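## Task

Take the TBS-labelled bottle from the table and set it upright in the free slot of the refrigerator, matching the gap the other bottles keep, then close the refrigerator's glass door. The other bottles and the refrigerator itself must stay where they are. The glass beaker on the table must remain upright; pressing it hard, striking it hard or letting it drop more than a few centimetres counts as failure.

## Robot and tools

Robot: two six-joint arms, left_arm and right_arm, each ending in a two-finger gripper, working over a table in a physics simulation. Objects may get an occasional small shove from outside. Nothing may end up on the floor or be left off the table.

Frame: every hand position, orientation, velocity and target is in the scene frame. Its origin is at table-top height, halfway between the two nominal arm bases; +x points out over the table, +z up, and left_arm sits on the +y side (image left/right may not match). Calibrated bases: left_arm at (-0.007, +0.354, +0.021) m, quat_wxyz (+1.000, 0, 0, +0.010); right_arm at (-0.025, -0.444, +0.021) m, quat_wxyz (+1.000, 0, 0, -0.015). Reported hand poses may be a few cm off, more when reaching far. On the gripper, fingers extend along its +z and open along its y; end_effector_position is the closed-pad midpoint, roughly 2 cm short of the tips, and closing pushes the tips about 10 mm further along +z.

Row format (used by every moving tool): one flat list of 14 numbers covering both arms, even if one stays still. First left_arm: six joint angles then its opening; then right_arm the same way. Joint order within an arm is unusual and must be followed exactly: shoulder, elbow, wrist roll, forearm roll, waist, wrist pitch. Joint values are absolute target angles in radians (not offsets), the same numbers printed under Joint positions. Stated ranges: shoulder -2.304 to 2.304, elbow -4.224 to 0.061, wrist roll -6.283 to 6.283, forearm roll -6.283 to 6.283, waist -6.283 to 6.283, wrist pitch -2.164 to 2.164; true ends may differ by 0.010. A target beyond an end by more than 0.010 and further out than the current angle is rejected; a smaller overshoot is clipped and reported as "joint sent to its limit". Opening is absolute on a -1 (closed) to +1 (fully open, pads 0.084 m apart) scale. To keep one gripper unchanged, repeat its current command; 0 is a real command, not a no-op.

Tools:
- execute_actions: actions = list of actions; each action is a table of up to 15 rows, one row per 1/30 s step; a short table repeats its final row to fill 15 steps. cameras: list of names, ["all"], or []; an empty actions list returns images of all cameras and the full state. Per step a joint target stays within 0.637 rad of the measured angle, joint targets move at most 3.14 rad/s, and gripper speed is capped at 1 m/s, so far targets need several actions.
- move: target = one 14-number row or a list of up to 15 rows (all sharing a 10 s budget). Joints travel together, so hands follow curves and no obstacle avoidance happens. speed in rad/s for the joint with the longest travel, 0.01 to 3.14, default 0.5 (one value or one per target). blend in rad rounds corners at intermediate targets; 0 means stop at each. opening_speed, 0.2 or more per second on the opening scale, ramps the fingers gradually. blocking=false returns after about 0.5 s while the move continues; a new move then replaces it. The result adds a "move:" line: done, off_target (resting more than 0.01 rad away), moving, held (a check withheld steps or the clearance check stopped it), or fault; limits=held may appear.
- wait: seconds 0 to 10; arms hold their last commands, a running move continues.
- stop: brakes a running move; needs some distance when fast.
- zoom_image: camera (cam_head_left, cam_head_right, cam_high, cam_low, cam_left_wrist, cam_right_wrist) and region [x0, y0, x1, y1] in pixels from the top-left, at most 504 by 504, from the newest images. Head, high and low images are 504x504; wrist images 672x504.
- clear_fault: arm = left_arm or right_arm; clears a reported torque fault.
- finished_scene: scene = the number of the scene now running; ends it irreversibly. The goal must hold with the robot released.

Result lines: Joint positions and Joint velocities give one block per arm in the joint order above plus the pad gap (m, m/s). Joint targets shows what joints are currently driven toward; resend it to hold still. Tool commands gives gripper commands; grip_measured is the actual opening on the command scale. To hold something, command clearly below grip_measured (about 24 N per pad maximum; fast closing squeezes harder). Joint torques are total drive output with offsets and noise; positive means toward larger angle. Wrist depth gives a 7x7 grid of distances in mm (172 to 3000, "-" for none) per wrist camera; glass is invisible to it. "joint command not followed" means the inter-arm clearance check altered targets. Camera calibration (K, distortion, T_world_to_cam) is provided per camera; fixed cameras may have shifted slightly.

Avoid: fast or deep contact (harder hits and farther-past targets press harder); any press between the arms, including a gripper closing on the other's fingers; contact torque at load limits (N m: waist 53.4, shoulder 53.4, elbow 44.5, forearm roll 24, wrist pitch 14.4, wrist roll 15.8; held weight counts), which triggers a torque fault needing clear_fault; long motor strain or holding outstretched, which heats motors (MOTOR HOT at 65 °C, brakes lock at 80 °C for 30 to 60 s or more); dropping things, releasing moving objects, slamming the door, and any bump to the glass beaker.

Each tool is called after "Emit:" in YAML: its name, and indented under it one key for each argument.

## Session

Emit:
execute_actions:
  actions: []

Scene clock: 0.00 s.
left_arm: end_effector_position=(+0.3351, -0.0951, +0.2771) grip_measured=+1.00 end_effector_quat_wxyz=(-0.399, +0.513, +0.724, +0.232) | right_arm: end_effector_position=(+0.3608, -0.6883, +0.2616) grip_measured=+1.00 end_effector_quat_wxyz=(-0.114, +0.468, +0.871, -0.096)
Joint names: [shoulder, elbow, wrist roll, forearm roll, waist, wrist pitch]
Joint positions: left_arm=[-1.054 -1.923 -2.923 0.139 -0.999 -1.819 0.084] | right_arm=[-0.361 -0.994 -2.445 -0.241 -0.436 -0.884 0.084]
Joint velocities: within noise
Joint torques (N m): no reading
Motor temperatures (°C): left_arm=[26 27 30 24 24 26] | right_arm=[25 27 29 26 25 28]
Wrist depth (mm): cam_left_wrist=[- 567 566 - - - - / - 620 595 1074 1043 1013 968 / - 899 635 879 855 762 776 / 785 764 673 699 711 696 678 / 678 663 648 633 621 607 599 / 585 574 562 550 540 532 522 / 522 513 502 494 486 481 473] | cam_right_wrist=[494 470 448 429 410 393 379 / 489 465 442 424 406 390 377 / 481 458 437 418 400 386 373 / 476 453 432 414 397 382 371 / 471 448 429 410 393 379 366 / 464 443 422 404 390 376 363 / 459 437 417 401 386 371 360]
Joint targets: left_arm=[-1.054 -1.923 -2.923 0.139 -0.999 -1.819] | right_arm=[-0.361 -0.994 -2.445 -0.241 -0.436 -0.884]
Tool commands: left_gripper/opening=+1.0 right_gripper/opening=+1.0

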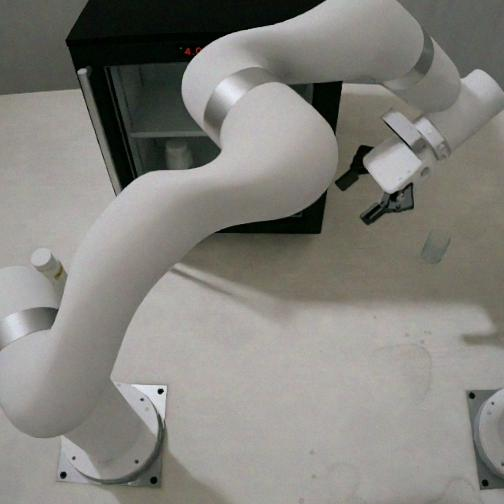

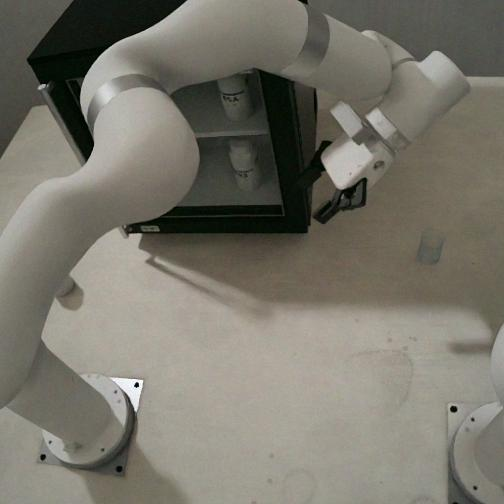

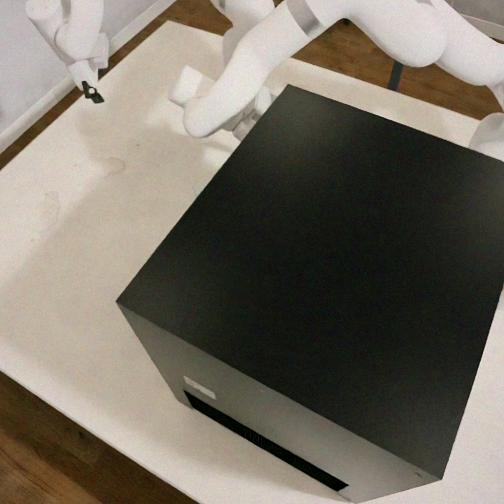

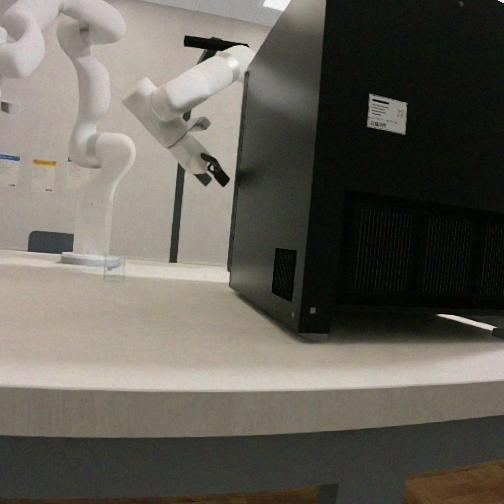

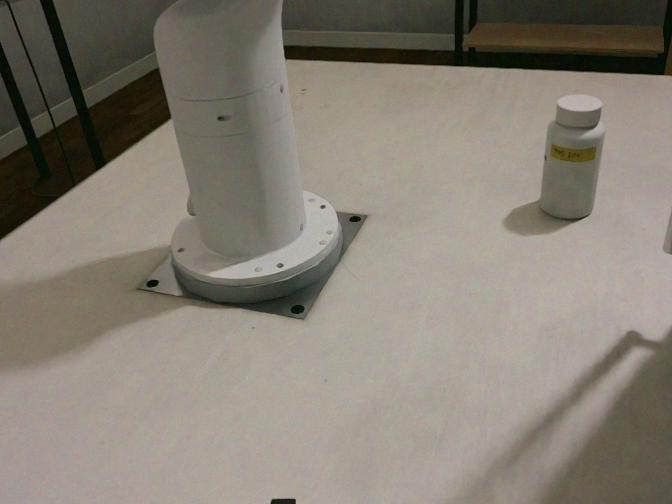

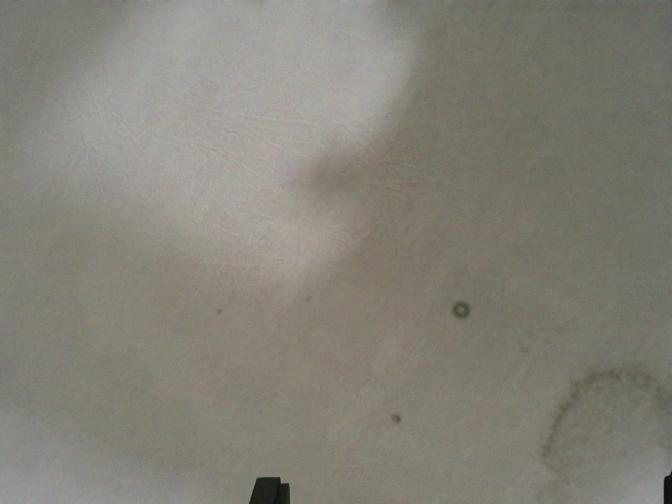

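Emit:
move:
  target:
    - [0.4,-0.7,-2.0,0,-0.999,-1.1,1,-0.361,-0.994,-2.445,-0.241,-0.436,-0.884,1]
    - [0.5,-0.6,-1.57,0,1.2,-1.1,1,-0.361,-0.994,-2.445,-0.241,-0.436,-0.884,1]
  speed: 1.0
  blend: 0.2
  cameras: ["cam_head_left","cam_head_right","cam_left_wrist"]

Scene clock: 25.07 s.
left_arm: end_effector_position=(+0.0829, +0.5993, +0.4235) grip_measured=+1.00 end_effector_quat_wxyz=(+0.000, +0.175, +0.985, +0.000) | right_arm: end_effector_position=(+0.3610, -0.6882, +0.2618) grip_measured=+1.00 end_effector_quat_wxyz=(-0.114, +0.468, +0.871, -0.096)
Joint names: [shoulder, elbow, wrist roll, forearm roll, waist, wrist pitch]
Joint positions: left_arm=[0.5 -0.6 -1.57 0 1.2 -1.1 0.084] | right_arm=[-0.361 -0.994 -2.445 -0.241 -0.436 -0.884 0.084]
Joint torques (N m): left_arm=[15.83 -12.19 0.96 -1.35 10.69 3.28] | right_arm=[36.15 -20.24 -1.46 5.51 6.88 -2.5]
Wrist depth (mm): cam_left_wrist=[561 559 560 560 558 558 557 / 561 560 559 558 560 556 556 / 557 559 558 558 555 557 556 / 527 558 557 557 556 555 553 / 395 526 560 556 556 554 554 / 384 525 556 558 556 554 553 / 557 561 555 556 555 552 554] | cam_right_wrist=[496 469 448 428 410 393 378 / 487 464 442 423 405 391 376 / 482 459 438 419 400 386 373 / 475 455 433 414 397 383 370 / 470 448 427 410 392 379 367 / 463 442 423 406 392 377 363 / 461 438 417 401 386 371 360]
Joint targets: left_arm=[0.500 -0.600 -1.570 0.000 1.200 -1.100] | right_arm=[-0.361 -0.994 -2.445 -0.241 -0.436 -0.884]
move: done
camera_calibration:
cam_left_wrist: T_world_to_cam=[[0.360604, 0.932604, -0.0146443, -0.547452], [0.932218, -0.36088, -0.027108, 0.216923], [-0.0305658, -0.00387648, -0.999525, 0.560791], [0, 0, 0, 1]] pos_world=[0.0123349, 0.591013, 0.558388]
Images, in order (width x height): cam_head_left 504x504, cam_head_right 504x504, cam_left_wrist 672x504.

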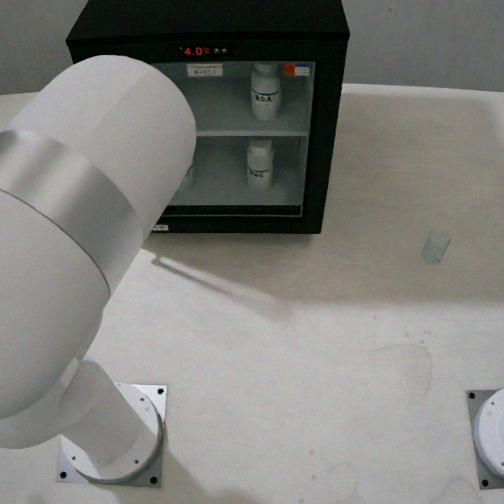

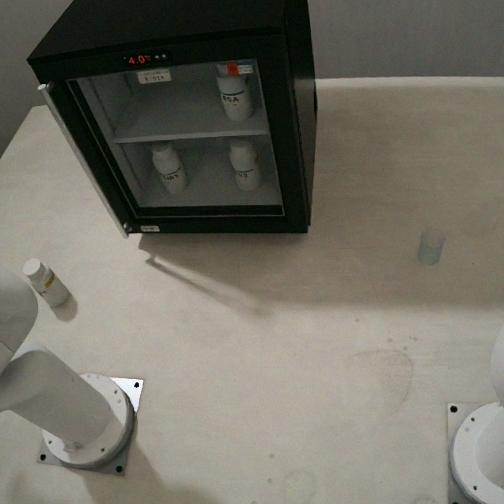

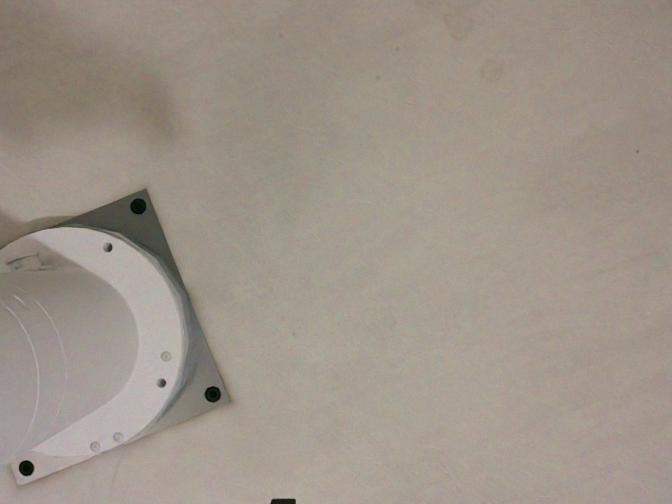

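Emit:
zoom_image:
  camera: "cam_head_right"
  region: [20, 30, 330, 260]

Emit:
zoom_image:
  camera: "cam_head_left"
  region: [60, 20, 360, 260]

Emit:
move:
  target: [0.9,-0.6,-1.57,0,2.0,-1.1,1,-0.361,-0.994,-2.445,-0.241,-0.436,-0.884,1]
  speed: 1.0
  cameras: ["cam_head_left"]

Emit:
zoom_image:
  camera: "cam_head_left"
  region: [0, 20, 360, 300]

Scaled by 1.626 from the camera's 504x504 image, which has a finer 720x720 frame.

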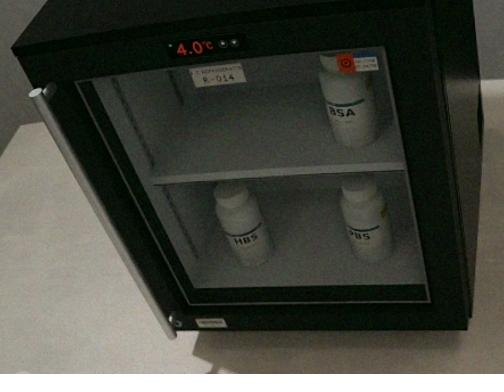

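Scaled by 1.680 from the camera's 504x504 image, which has a finer 720x720 frame.

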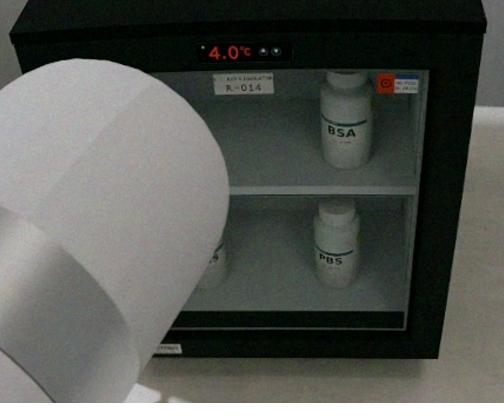

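Scene clock: 30.67 s.
left_arm: end_effector_position=(-0.1045, +0.5574, +0.5220) grip_measured=+1.00 end_effector_quat_wxyz=(-0.044, -0.218, +0.956, +0.194) | right_arm: end_effector_position=(+0.3610, -0.6882, +0.2618) grip_measured=+1.00 end_effector_quat_wxyz=(-0.114, +0.468, +0.871, -0.096)
Joint names: [shoulder, elbow, wrist roll, forearm roll, waist, wrist pitch]
Joint positions: left_arm=[0.9 -0.6 -1.57 0 2 -1.1 0.084] | right_arm=[-0.361 -0.994 -2.445 -0.241 -0.436 -0.884 0.084]
Joint torques (N m): left_arm=[3.81 -16.45 0.95 -1.04 10.32 3.26] | right_arm=[37.99 -21.09 -1.39 5 7.49 -2.54]
Wrist depth (mm): cam_left_wrist=[584 615 1630 1758 1847 1991 2125 / 582 615 650 1741 1862 2008 2138 / 578 612 650 689 1842 1985 2158 / 578 613 647 688 737 1924 2172 / 579 612 647 690 741 785 2138 / 577 609 646 683 733 1991 2125 / 578 610 646 686 725 1968 2074] | cam_right_wrist=[494 472 449 428 410 393 378 / 487 463 443 424 404 390 377 / 481 458 437 418 400 387 374 / 475 455 433 415 398 383 370 / 469 448 429 409 392 379 366 / 464 443 422 404 391 376 362 / 461 437 417 402 386 372 360]
Joint targets: left_arm=[0.900 -0.600 -1.570 0.000 2.000 -1.100] | right_arm=[-0.361 -0.994 -2.445 -0.241 -0.436 -0.884]
move: done
Images, in order (width x height): cam_head_left 504x504.

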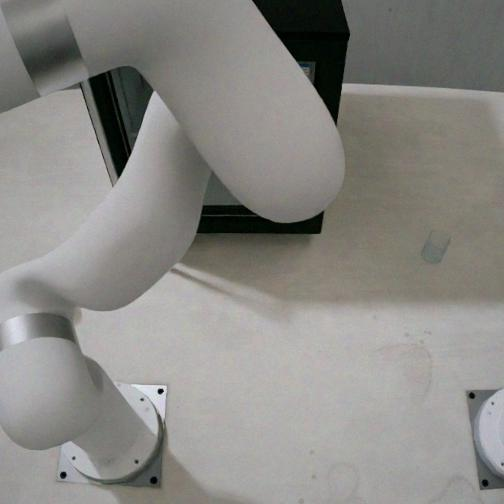

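Scaled by 1.400 from the camera's 504x504 image, which has a finer 720x720 frame.

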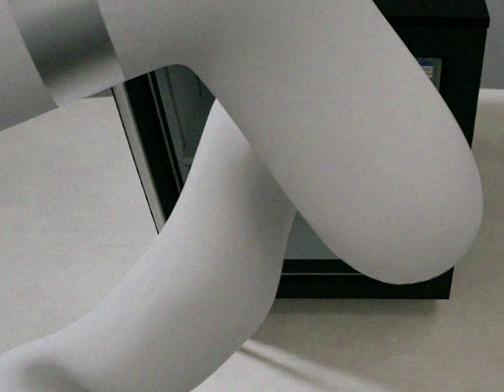

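Emit:
move:
  target: [0.659,-0.717,-3.14,0,-0.04,-0.766,1,-0.361,-0.994,-2.445,-0.241,-0.436,-0.884,1]
  speed: 1.2
  cameras: ["all"]

Emit:
zoom_image:
  camera: "cam_head_right"
  region: [0, 40, 300, 300]

Scene clock: 61.03 s.
left_arm: end_effector_position=(+0.3415, +0.3476, +0.5579) grip_measured=+1.00 end_effector_quat_wxyz=(+0.300, +0.010, +0.954, -0.003) | right_arm: end_effector_position=(+0.3610, -0.6882, +0.2618) grip_measured=+1.00 end_effector_quat_wxyz=(-0.114, +0.468, +0.871, -0.096)
Joint names: [shoulder, elbow, wrist roll, forearm roll, waist, wrist pitch]
Joint positions: left_arm=[0.659 -0.717 -3.14 0 -0.04 -0.766 0.084] | right_arm=[-0.361 -0.994 -2.445 -0.241 -0.436 -0.884 0.084]
Joint torques (N m): left_arm=[-13.66 -28.95 -0.89 -1.04 -9.65 4.83] | right_arm=[36.52 -19.73 -1.17 5.46 8.22 -2.31]
Wrist depth (mm): cam_left_wrist=[627 626 626 629 626 624 627 / 652 651 652 611 668 664 662 / 616 615 615 607 701 716 717 / 630 641 643 641 431 764 762 / 462 561 531 462 360 840 834 / 474 485 486 484 299 899 895 / 525 541 542 541 280 973 972] | cam_right_wrist=[496 471 449 428 410 393 379 / 488 465 444 423 406 390 378 / 480 458 438 419 400 387 374 / 476 454 432 414 397 382 371 / 470 448 428 410 393 379 365 / 463 442 423 405 390 376 363 / 459 438 417 401 386 371 359]
Joint targets: left_arm=[0.659 -0.717 -3.140 0.000 -0.040 -0.766] | right_arm=[-0.361 -0.994 -2.445 -0.241 -0.436 -0.884]
move: done
camera_calibration:
cam_left_wrist: T_world_to_cam=[[0.0437412, 0.999042, -0.00102909, -0.326502], [0.834145, -0.0359545, 0.550372, -0.513019], [0.549808, -0.0249323, -0.834919, 0.419434], [0, 0, 0, 1]] pos_world=[0.211606, 0.318202, 0.632208]
cam_right_wrist: T_world_to_cam=[[0.803017, 0.531989, -0.26861, 0.174496], [0.528436, -0.843997, -0.0917843, -0.683298], [-0.275534, -0.0682388, -0.958866, 0.434961], [0, 0, 0, 1]] pos_world=[0.340803, -0.63985, 0.401225]

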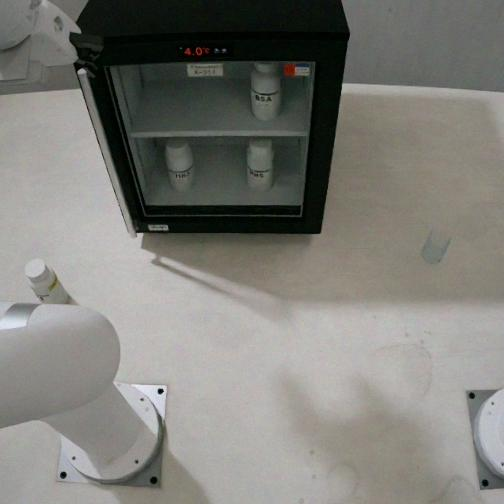

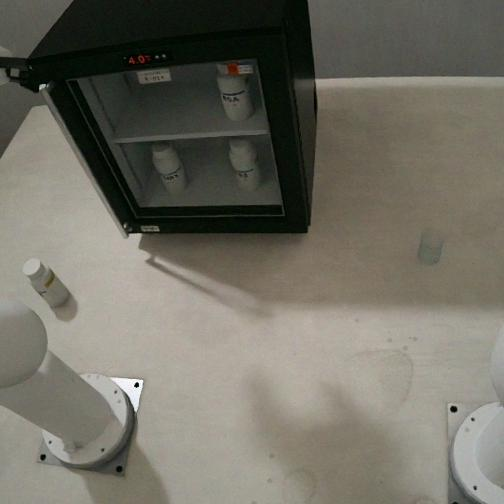

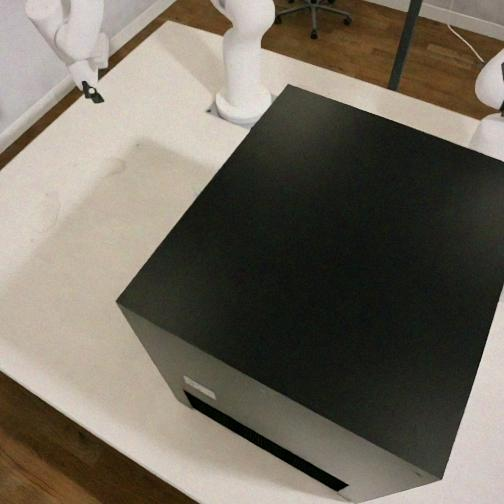

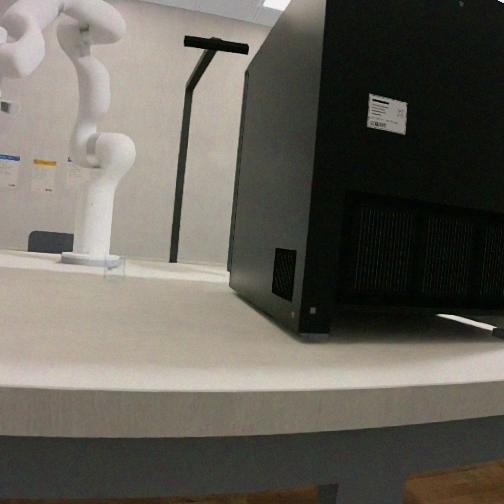

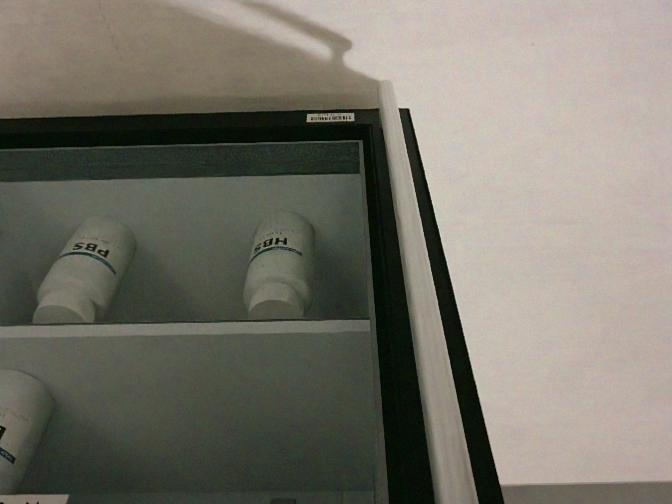

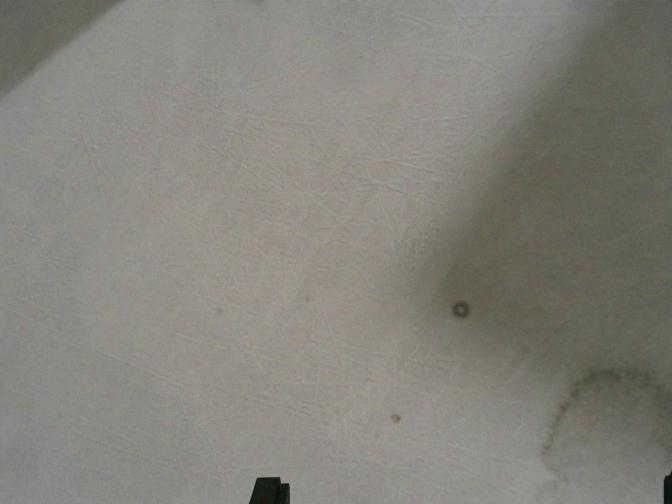

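Scaled by 1.680 from the camera's 504x504 image, which has a finer 720x720 frame.

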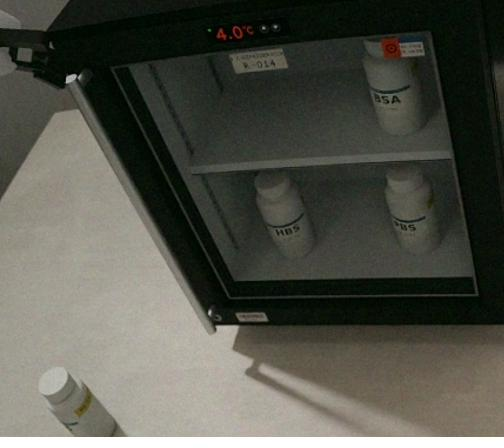

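Emit:
move:
  target:
    - [0.446,-0.6145,-3.14,0,-0.029,-0.4505,1,-0.361,-0.994,-2.445,-0.241,-0.436,-0.884,1]
    - [0.446,-0.6145,-3.14,0,-0.029,-0.4505,-0.9,-0.361,-0.994,-2.445,-0.241,-0.436,-0.884,1]
  speed: 0.5
  opening_speed: 1.5
  cameras: ["cam_head_left","cam_left_wrist"]

Scene clock: 69.63 s.
left_arm: end_effector_position=(+0.4102, +0.3510, +0.4596) grip_measured=-0.66 end_effector_quat_wxyz=(+0.300, +0.005, +0.954, -0.001) | right_arm: end_effector_position=(+0.3610, -0.6882, +0.2618) grip_measured=+1.00 end_effector_quat_wxyz=(-0.114, +0.468, +0.871, -0.096)
Joint names: [shoulder, elbow, wrist roll, forearm roll, waist, wrist pitch]
Joint positions: left_arm=[0.446 -0.614 -3.14 0 -0.029 -0.45 0.015] | right_arm=[-0.361 -0.994 -2.445 -0.241 -0.436 -0.884 0.084]
Joint torques (N m): left_arm=[-5.49 -13.78 -0.8 -1.36 -18.11 3.18] | right_arm=[35.12 -20.95 -1.3 5.15 8.45 -2.49]
Wrist depth (mm): cam_left_wrist=[530 528 529 520 520 528 528 / 471 467 463 461 547 560 558 / 494 502 491 487 581 602 601 / 488 536 457 325 275 643 641 / 451 561 412 283 206 687 704 / 345 345 345 335 175 758 760 / 384 384 373 218 - 819 842] | cam_right_wrist=[496 470 448 429 410 393 378 / 489 465 443 423 405 389 377 / 482 459 437 418 400 387 373 / 475 453 433 414 396 383 370 / 471 448 428 410 393 379 367 / 465 443 422 404 389 377 362 / 462 438 417 401 387 372 361]
Joint targets: left_arm=[0.446 -0.615 -3.140 0.000 -0.029 -0.451] | right_arm=[-0.361 -0.994 -2.445 -0.241 -0.436 -0.884]
move: done
camera_calibration:
cam_left_wrist: T_world_to_cam=[[0.0322875, 0.999478, -0.00109869, -0.328422], [0.834463, -0.0263517, 0.550434, -0.519537], [0.550117, -0.018689, -0.834878, 0.297287], [0, 0, 0, 1]] pos_world=[0.280595, 0.320116, 0.533808]
Images, in order (width x height): cam_head_left 504x504, cam_left_wrist 672x504.

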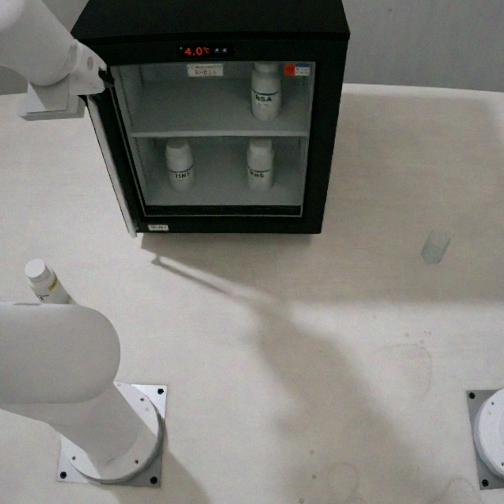

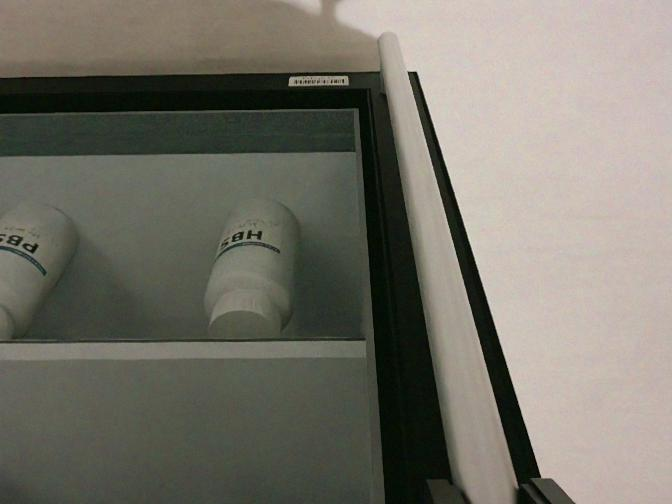

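Emit:
move:
  target:
    - [0.630,-0.5135,-3.14,0,-0.062,-0.5335,-0.9,-0.361,-0.994,-2.445,-0.241,-0.436,-0.884,1]
    - [0.814,-0.434,-3.14,0,-0.131,-0.638,-0.9,-0.361,-0.994,-2.445,-0.241,-0.436,-0.884,1]
    - [0.949,-0.389,-3.14,0,-0.216,-0.728,-0.9,-0.361,-0.994,-2.445,-0.241,-0.436,-0.884,1]
  speed: 0.15
  blend: 0.03
  cameras: ["cam_head_left","cam_head_right","cam_left_wrist"]

Scene clock: 78.67 s.
left_arm: end_effector_position=(+0.2604, +0.3015, +0.4598) grip_measured=-0.67 end_effector_quat_wxyz=(+0.299, +0.094, +0.949, -0.029) | right_arm: end_effector_position=(+0.3610, -0.6882, +0.2618) grip_measured=+1.00 end_effector_quat_wxyz=(-0.114, +0.468, +0.871, -0.096)
Joint names: [shoulder, elbow, wrist roll, forearm roll, waist, wrist pitch]
Joint positions: left_arm=[0.949 -0.389 -3.14 0 -0.216 -0.728 0.015] | right_arm=[-0.361 -0.994 -2.445 -0.241 -0.436 -0.884 0.084]
Joint torques (N m): left_arm=[5.75 -13.95 0.74 3.67 -6.43 -5.4] | right_arm=[37.52 -20.17 -1.31 5.47 7.76 -2.44]
Wrist depth (mm): cam_left_wrist=[530 529 529 520 519 527 526 / 560 558 561 500 366 559 558 / 607 594 518 503 300 593 604 / 644 552 648 - 223 629 641 / 580 603 601 - 193 229 690 / 536 616 607 - - 196 737 / 514 594 549 - - 180 825] | cam_right_wrist=[494 471 449 427 410 394 378 / 490 465 443 423 405 389 377 / 482 458 438 418 401 386 373 / 478 453 434 414 397 382 371 / 470 447 427 409 393 380 366 / 465 442 423 405 390 377 363 / 460 438 417 401 385 371 360]
Joint targets: left_arm=[0.949 -0.389 -3.140 0.000 -0.216 -0.728] | right_arm=[-0.361 -0.994 -2.445 -0.241 -0.436 -0.884]
move: done
camera_calibration:
cam_left_wrist: T_world_to_cam=[[0.217856, 0.97598, -0.00114982, -0.315314], [0.814839, -0.181238, 0.550627, -0.344289], [0.537193, -0.120894, -0.834751, 0.413053], [0, 0, 0, 1]] pos_world=[0.127344, 0.295278, 0.534009]
Images, in order (width x height): cam_head_left 504x504, cam_head_right 504x504, cam_left_wrist 672x504.

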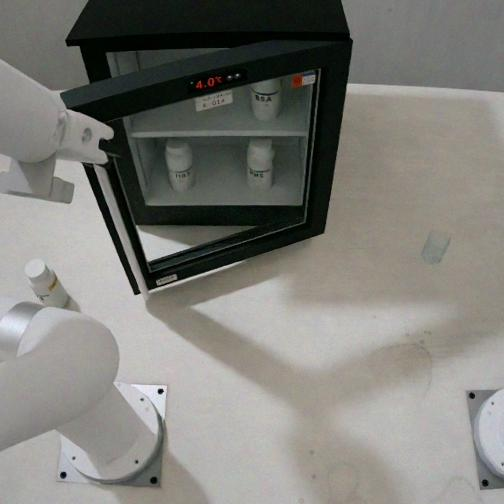

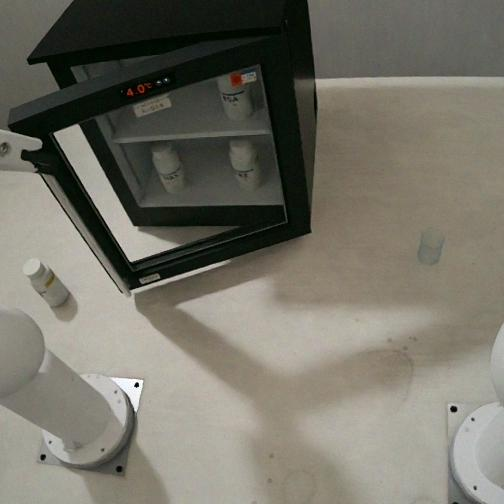

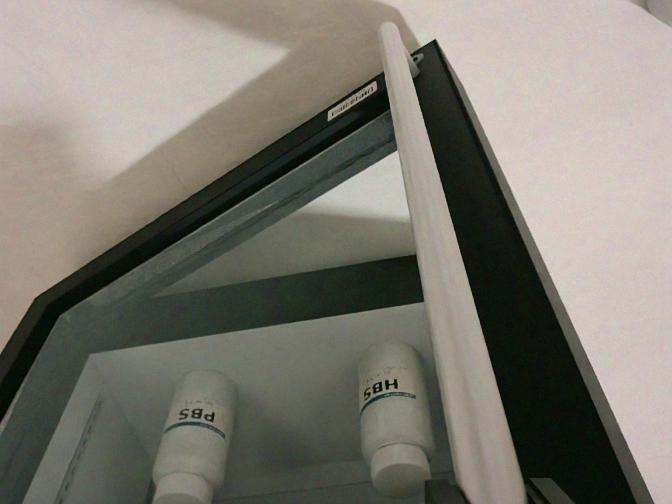

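Emit:
move:
  target:
    - [0.949,-0.389,-3.14,0,-0.216,-0.728,-0.3,-0.361,-0.994,-2.445,-0.241,-0.436,-0.884,1]
    - [0.930,-0.4776,-3.14,0,-0.216,-0.7976,-0.3,-0.361,-0.994,-2.445,-0.241,-0.436,-0.884,1]
    - [0.930,-0.4776,-3.14,0,-0.216,-0.7976,-0.85,-0.361,-0.994,-2.445,-0.241,-0.436,-0.884,1]
    - [0.8116,-0.592,-3.45,0,-0.387,-1.1036,-0.85,-0.361,-0.994,-2.445,-0.241,-0.436,-0.884,1]
  speed: 0.25
  cameras: ["cam_head_left","cam_left_wrist"]

Scene clock: 102.43 s.
left_arm: end_effector_position=(+0.2495, +0.3039, +0.4851) grip_measured=-0.32 end_effector_quat_wxyz=(+0.272, +0.095, +0.957, -0.026) | right_arm: end_effector_position=(+0.3610, -0.6882, +0.2618) grip_measured=+1.00 end_effector_quat_wxyz=(-0.114, +0.468, +0.871, -0.096)
Joint names: [shoulder, elbow, wrist roll, forearm roll, waist, wrist pitch]
Joint positions: left_arm=[0.931 -0.468 -3.14 0.001 -0.216 -0.845 0.03] | right_arm=[-0.361 -0.994 -2.445 -0.241 -0.436 -0.884 0.084]
Joint torques (N m): left_arm=[-9.24 -24.95 0.08 -1.26 0 -2.29] | right_arm=[35.98 -20.19 -1.28 5.36 7.94 -2.42]
Wrist depth (mm): cam_left_wrist=[553 554 551 553 554 553 532 / 583 581 582 580 492 581 581 / 624 621 612 528 389 611 622 / 659 646 560 657 285 646 657 / 687 608 652 646 227 284 716 / 550 630 628 639 196 232 761 / 526 616 666 - - 205 796] | cam_right_wrist=[496 471 448 428 409 394 379 / 488 464 443 423 406 389 376 / 483 457 437 417 400 387 373 / 476 454 432 414 397 383 371 / 469 449 428 410 392 380 366 / 463 444 422 404 390 376 363 / 459 439 417 402 386 372 360]
Joint targets: left_arm=[0.931 -0.468 -3.140 0.000 -0.216 -0.847] | right_arm=[-0.361 -0.994 -2.445 -0.241 -0.436 -0.884]
Tool commands: left_gripper/opening=-0.3 right_gripper/opening=+1.0
TORQUE FAULT: the external load on the wrist pitch of the left arm reached its load limit, and that arm stopped. The contact can be on any part of that arm beyond that joint, not only on its tool. A torque fault puts only its own arm into a fault stop. That arm's remaining commands of this call were not run. The hold on the wrist pitch of that arm was moved back by the arm itself, up to 3 degrees, as the stop began. That arm is still stopped at the end of this call. While its stop runs, that arm, its gripper or tool too, takes no new command.
CLEAR FAULT: the left arm stays stopped (state 4) until you call clear_fault(arm="left_arm").
End effector pose when the fault began: left_arm: position (+0.2596, +0.3017, +0.4921), quat_wxyz (+0.297, +0.094, +0.950, -0.029)
Joint positions when the fault began: left_arm=[0.932 -0.468 -3.14 0 -0.216 -0.795 0.031]
move: fault (left_arm); path passed 2 of 4 targets; target 3's new numbers were not sent; left_arm: the wrist roll is farthest, 0.310 rad from its target
camera_calibration:
cam_left_wrist: T_world_to_cam=[[0.217944, 0.97596, -0.00156343, -0.31501], [0.843594, -0.187579, 0.503153, -0.331139], [0.490764, -0.110978, -0.864196, 0.463105], [0, 0, 0, 1]] pos_world=[0.120726, 0.296716, 0.566335]
Images, in order (width x height): cam_head_left 504x504, cam_left_wrist 672x504.

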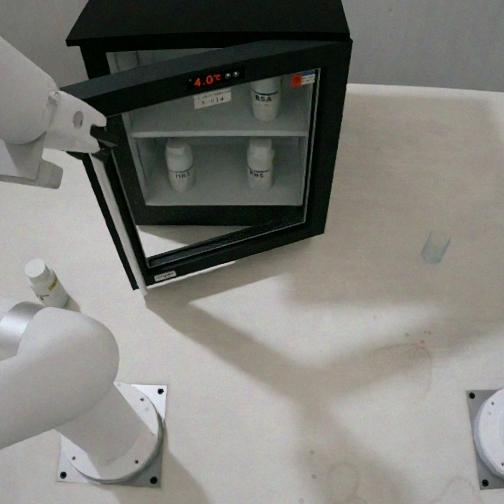

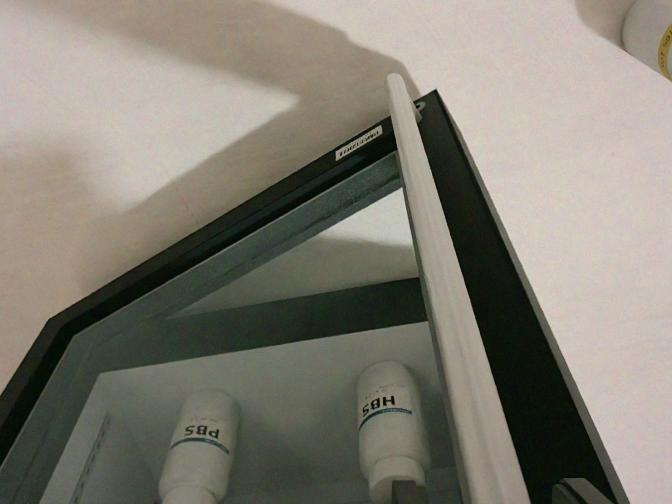

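Emit:
clear_fault:
  arm: "left_arm"

Emit:
move:
  target:
    - [0.931,-0.468,-3.14,0,-0.216,-0.82,1,-0.361,-0.994,-2.445,-0.241,-0.436,-0.884,1]
    - [1.09,-0.689,-3.14,0,-0.216,-1.169,1,-0.361,-0.994,-2.445,-0.241,-0.436,-0.884,1]
    - [0.5,-1.05,-1.57,0,-0.157,-1.55,-1,-0.361,-0.994,-2.445,-0.241,-0.436,-0.884,1]
  speed: [0.2,0.4,0.8]
  cameras: ["cam_head_left","cam_head_right","cam_high"]

Emit:
zoom_image:
  camera: "cam_head_left"
  region: [30, 10, 370, 310]

Scene clock: 113.33 s.
left_arm: end_effector_position=(+0.2495, +0.3039, +0.4851) grip_measured=-0.32 end_effector_quat_wxyz=(+0.272, +0.095, +0.957, -0.026) | right_arm: end_effector_position=(+0.3610, -0.6882, +0.2618) grip_measured=+1.00 end_effector_quat_wxyz=(-0.114, +0.468, +0.871, -0.096)
Joint names: [shoulder, elbow, wrist roll, forearm roll, waist, wrist pitch]
Joint positions: left_arm=[0.931 -0.468 -3.14 0.001 -0.216 -0.845 0.03] | right_arm=[-0.361 -0.994 -2.445 -0.241 -0.436 -0.884 0.084]
Joint torques (N m): left_arm=[-8.63 -24.76 0.03 -1.34 -0.2 -2.26] | right_arm=[36.95 -20.2 -1.3 5.67 7.54 -2.44]
Wrist depth (mm): cam_left_wrist=[555 551 552 553 553 552 537 / 583 582 580 582 496 581 579 / 627 623 615 530 389 611 622 / 660 646 557 659 287 644 659 / 688 609 652 645 228 285 713 / 552 629 630 639 196 232 762 / 526 615 671 - - 206 794] | cam_right_wrist=[494 471 449 429 410 393 380 / 489 465 444 423 405 390 376 / 481 459 437 418 400 385 374 / 477 453 434 415 397 383 370 / 470 448 428 411 392 379 366 / 463 442 423 404 391 375 362 / 460 438 416 401 386 371 360]
Joint targets: left_arm=[0.931 -0.468 -3.140 0.001 -0.216 -0.845] | right_arm=[-0.361 -0.994 -2.445 -0.241 -0.436 -0.884]
Tool commands: left_gripper/opening=-0.3 right_gripper/opening=+1.0
TORQUE FAULT, CONTINUED: the left arm's stop, for the torque fault of the wrist pitch that an earlier result reported, is over. The call counts as one of the actions that you can send in this scene. The hold on the wrist pitch of that arm was moved back by the arm itself, up to 3 degrees, as the stop began. That arm's target is now where it stood when the stop ended, not its last command. That arm keeps its grip as last carried out and accepts commands again: back off and push less far.
CLEAR FAULT: your call cleared the left arm's torque fault. If a joint's load stays at its limit, that arm stops again at once.

Scene clock: 118.73 s.
left_arm: end_effector_position=(+0.2331, +0.3215, +0.6242) grip_measured=-1.00 end_effector_quat_wxyz=(+0.000, +0.754, +0.657, +0.000) | right_arm: end_effector_position=(+0.3610, -0.6882, +0.2618) grip_measured=+1.00 end_effector_quat_wxyz=(-0.114, +0.468, +0.871, -0.096)
Joint names: [shoulder, elbow, wrist roll, forearm roll, waist, wrist pitch]
Joint positions: left_arm=[0.5 -1.05 -1.57 0 -0.157 -1.55 0] | right_arm=[-0.361 -0.994 -2.445 -0.241 -0.436 -0.884 0.084]
Joint torques (N m): left_arm=[-10.5 -26.82 1 -0.89 11.3 -3.58] | right_arm=[37.89 -19.73 -1.28 4.95 7.51 -2.47]
Wrist depth (mm): cam_left_wrist=[766 759 762 758 758 760 758 / 764 763 764 764 757 760 760 / 765 764 764 760 755 757 756 / 353 728 760 757 759 760 491 / 351 513 755 760 757 756 669 / 351 729 761 759 755 755 662 / 351 757 760 759 753 755 668] | cam_right_wrist=[495 470 448 428 409 393 379 / 488 464 444 422 405 391 376 / 482 458 437 419 401 387 373 / 477 452 432 413 397 381 369 / 470 447 428 408 393 379 366 / 465 442 422 404 391 377 362 / 461 438 417 401 386 372 360]
Joint targets: left_arm=[0.500 -1.050 -1.570 0.000 -0.157 -1.550] | right_arm=[-0.361 -0.994 -2.445 -0.241 -0.436 -0.884]
move: done
Images, in order (width x height): cam_head_left 504x504, cam_head_right 504x504, cam_high 504x504.

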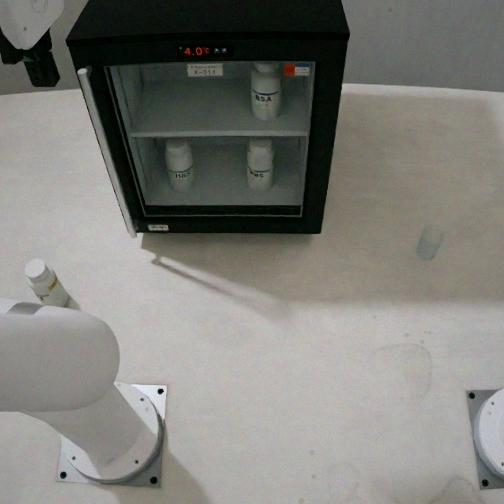

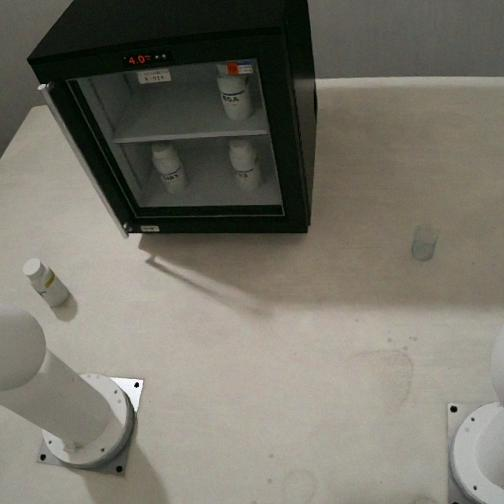

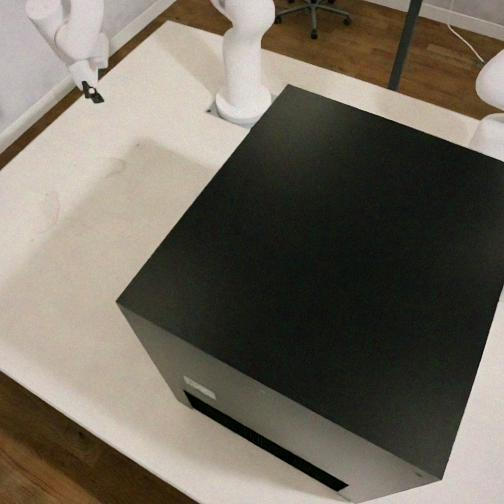

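Scaled by 1.482 from the camera's 504x504 image, which has a finer 720x720 frame.

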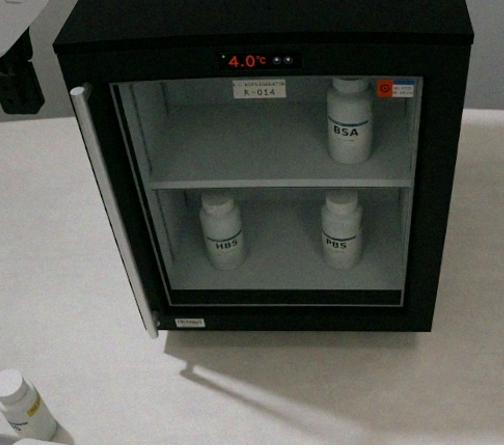

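Emit:
move:
  target:
    - [0.659,-0.717,-3.14,0,-0.035,-0.766,1,-0.361,-0.994,-2.445,-0.241,-0.436,-0.884,1]
    - [0.446,-0.6145,-3.14,0,-0.029,-0.4505,1,-0.361,-0.994,-2.445,-0.241,-0.436,-0.884,1]
    - [0.446,-0.6145,-3.14,0,-0.029,-0.4505,-0.9,-0.361,-0.994,-2.445,-0.241,-0.436,-0.884,1]
  speed: [1.0,0.5,0.5]
  opening_speed: 2

Emit:
move:
  target:
    - [0.630,-0.5135,-3.14,0,-0.062,-0.5335,-0.9,-0.361,-0.994,-2.445,-0.241,-0.436,-0.884,1]
    - [0.814,-0.434,-3.14,0,-0.131,-0.638,-0.9,-0.361,-0.994,-2.445,-0.241,-0.436,-0.884,1]
    - [0.949,-0.389,-3.14,0,-0.216,-0.728,-0.9,-0.361,-0.994,-2.445,-0.241,-0.436,-0.884,1]
    - [0.9986,-0.408,-3.45,0,-0.387,-0.9066,-0.9,-0.361,-0.994,-2.445,-0.241,-0.436,-0.884,1]
  speed: 0.2
  blend: 0.03

Emit:
move:
  target:
    - [1.0843,-0.3881,-4.01,0,-0.695,-0.9724,-0.9,-0.361,-0.994,-2.445,-0.241,-0.436,-0.884,1]
    - [1.0358,-0.3989,-4.563,0,-1.02,-0.9347,-0.9,-0.361,-0.994,-2.445,-0.241,-0.436,-0.884,1]
  speed: 0.3
  blend: 0.03
  cameras: ["cam_head_left","cam_head_right","cam_left_wrist"]

Scene clock: 137.10 s.
left_arm: end_effector_position=(+0.4101, +0.3510, +0.4596) grip_measured=-0.66 end_effector_quat_wxyz=(+0.300, +0.005, +0.954, -0.001) | right_arm: end_effector_position=(+0.3610, -0.6882, +0.2618) grip_measured=+1.00 end_effector_quat_wxyz=(-0.114, +0.468, +0.871, -0.096)
Joint names: [shoulder, elbow, wrist roll, forearm roll, waist, wrist pitch]
Joint positions: left_arm=[0.446 -0.614 -3.14 0 -0.029 -0.45 0.015] | right_arm=[-0.361 -0.994 -2.445 -0.241 -0.436 -0.884 0.084]
Joint torques (N m): left_arm=[-5.9 -13.56 -0.71 -1.19 -17.31 4.37] | right_arm=[37.17 -19.82 -1.2 5.62 6.62 -2.36]
Wrist depth (mm): cam_left_wrist=[531 527 528 520 517 527 528 / 470 467 465 461 546 557 558 / 495 504 492 486 581 603 603 / 488 536 456 325 276 644 644 / 451 558 412 283 206 686 706 / 344 344 344 335 180 761 758 / 384 384 373 218 - 824 840] | cam_right_wrist=[494 471 451 428 410 393 379 / 488 464 442 423 406 390 376 / 482 459 437 418 400 387 373 / 476 454 434 415 397 383 370 / 471 448 428 410 392 379 367 / 462 443 422 405 391 376 362 / 460 437 416 401 386 371 359]
Joint targets: left_arm=[0.446 -0.614 -3.140 0.000 -0.029 -0.451] | right_arm=[-0.361 -0.994 -2.445 -0.241 -0.436 -0.884]
move: done

Scene clock: 141.67 s.
left_arm: end_effector_position=(+0.2121, +0.2704, +0.4601) grip_measured=-0.60 end_effector_quat_wxyz=(+0.234, +0.028, +0.968, -0.082) | right_arm: end_effector_position=(+0.3610, -0.6882, +0.2618) grip_measured=+1.00 end_effector_quat_wxyz=(-0.114, +0.468, +0.871, -0.096)
Joint names: [shoulder, elbow, wrist roll, forearm roll, waist, wrist pitch]
Joint positions: left_arm=[0.998 -0.408 -3.45 0 -0.387 -0.905 0.018] | right_arm=[-0.361 -0.994 -2.445 -0.241 -0.436 -0.884 0.084]
Joint torques (N m): left_arm=[20.21 -47.04 -2.16 5.42 -2.89 -14.03] | right_arm=[37.75 -20.16 -1.16 5.56 7.59 -2.33]
Wrist depth (mm): cam_left_wrist=[577 560 548 535 524 512 503 / 607 592 577 564 544 534 529 / 643 624 609 587 348 421 555 / 685 667 638 534 254 302 582 / 728 686 582 669 - 235 602 / 773 603 646 621 - 208 629 / 502 593 643 639 - 186 201] | cam_right_wrist=[494 471 448 428 411 393 379 / 488 466 442 422 405 389 376 / 482 459 437 419 400 387 372 / 476 455 434 414 397 382 369 / 470 449 428 410 393 379 366 / 465 443 423 405 391 378 362 / 460 438 417 402 386 372 361]
Joint targets: left_arm=[0.999 -0.408 -3.450 0.000 -0.387 -0.907] | right_arm=[-0.361 -0.994 -2.445 -0.241 -0.436 -0.884]
move: done

Scene clock: 144.80 s.
left_arm: end_effector_position=(+0.1421, +0.2084, +0.4593) grip_measured=-0.22 end_effector_quat_wxyz=(+0.144, -0.128, +0.964, -0.185) | right_arm: end_effector_position=(+0.3610, -0.6882, +0.2618) grip_measured=+1.00 end_effector_quat_wxyz=(-0.114, +0.468, +0.871, -0.096)
Joint names: [shoulder, elbow, wrist roll, forearm roll, waist, wrist pitch]
Joint positions: left_arm=[1.07 -0.395 -4.184 0.001 -0.797 -0.993 0.034] | right_arm=[-0.361 -0.994 -2.445 -0.241 -0.436 -0.884 0.084]
Joint torques (N m): left_arm=[-12.69 -12.74 0.01 0.47 0.08 2.48] | right_arm=[36.2 -20.25 -1.2 4.99 7.32 -2.41]
Wrist depth (mm): cam_left_wrist=[747 690 643 600 562 532 509 / 768 707 657 612 575 545 518 / 801 732 677 635 592 560 531 / 825 751 699 649 606 578 458 / 859 785 725 670 609 505 341 / 889 806 746 589 558 227 265 / 927 844 630 689 654 187 219] | cam_right_wrist=[496 472 449 427 410 392 378 / 488 465 442 424 405 390 376 / 482 457 438 418 400 387 373 / 476 453 434 415 397 383 370 / 469 448 427 408 394 379 366 / 464 441 422 404 390 376 362 / 461 438 418 401 386 372 360]
Joint targets: left_arm=[1.070 -0.394 -4.184 0.001 -0.797 -0.992] | right_arm=[-0.361 -0.994 -2.445 -0.241 -0.436 -0.884]
Tool commands: left_gripper/opening=-0.9 right_gripper/opening=+1.0
TORQUE FAULT: the external load on the wrist pitch of the left arm reached its load limit, and that arm stopped. The contact can be on any part of that arm beyond that joint, not only on its tool. A torque fault puts only its own arm into a fault stop. That arm's remaining commands of this call were not run. The hold on the wrist pitch of that arm was moved back by the arm itself, up to 3 degrees, as the stop began, but a joint of that arm was then at its load limit, so every hold on that arm was set where that arm was. That arm may still press on what stopped it. That arm is still stopped at the end of this call. While its stop runs, that arm, its gripper or tool too, takes no new command.
CLEAR FAULT: the left arm stays stopped (state 4) until you call clear_fault(arm="left_arm").
End effector pose when the fault began: left_arm: position (+0.1460, +0.2048, +0.4603), quat_wxyz (+0.151, -0.128, +0.961, -0.193)
Joint positions when the fault began: left_arm=[1.07 -0.392 -4.182 0 -0.796 -0.967 0.035]
move: fault (left_arm); path passed 1 of 2 targets; left_arm: the wrist roll is farthest, 0.379 rad from its target
camera_calibration:
cam_left_wrist: T_world_to_cam=[[-0.17322, 0.899202, -0.401784, 0.0569803], [0.937316, 0.275762, 0.21306, -0.222081], [0.302381, -0.339692, -0.890604, 0.569534], [0, 0, 0, 1]] pos_world=[0.0458138, 0.203471, 0.57744]
Images, in order (width x height): cam_head_left 504x504, cam_head_right 504x504, cam_left_wrist 672x504.

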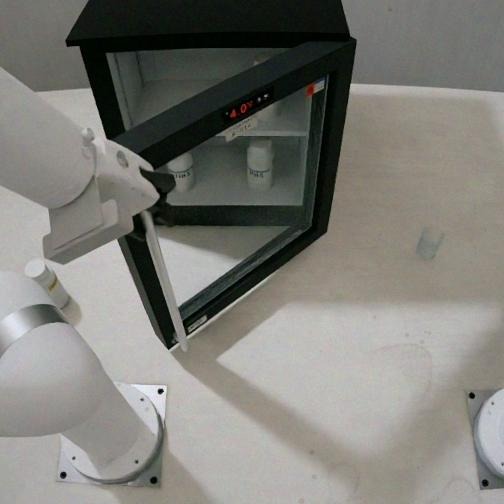

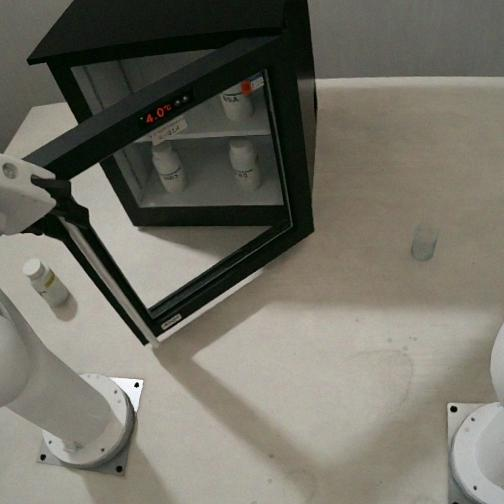

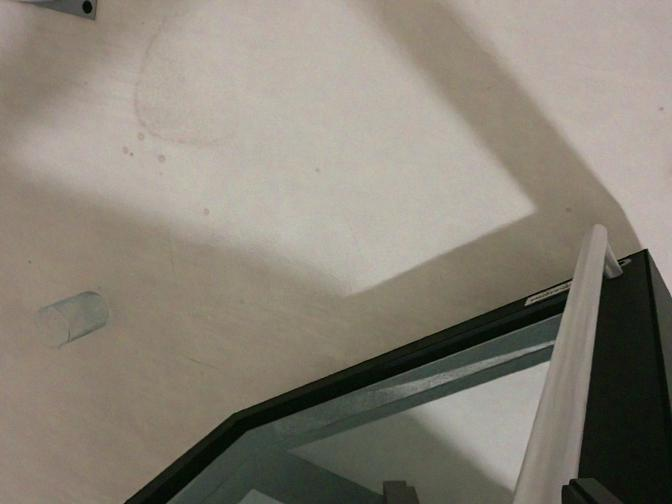

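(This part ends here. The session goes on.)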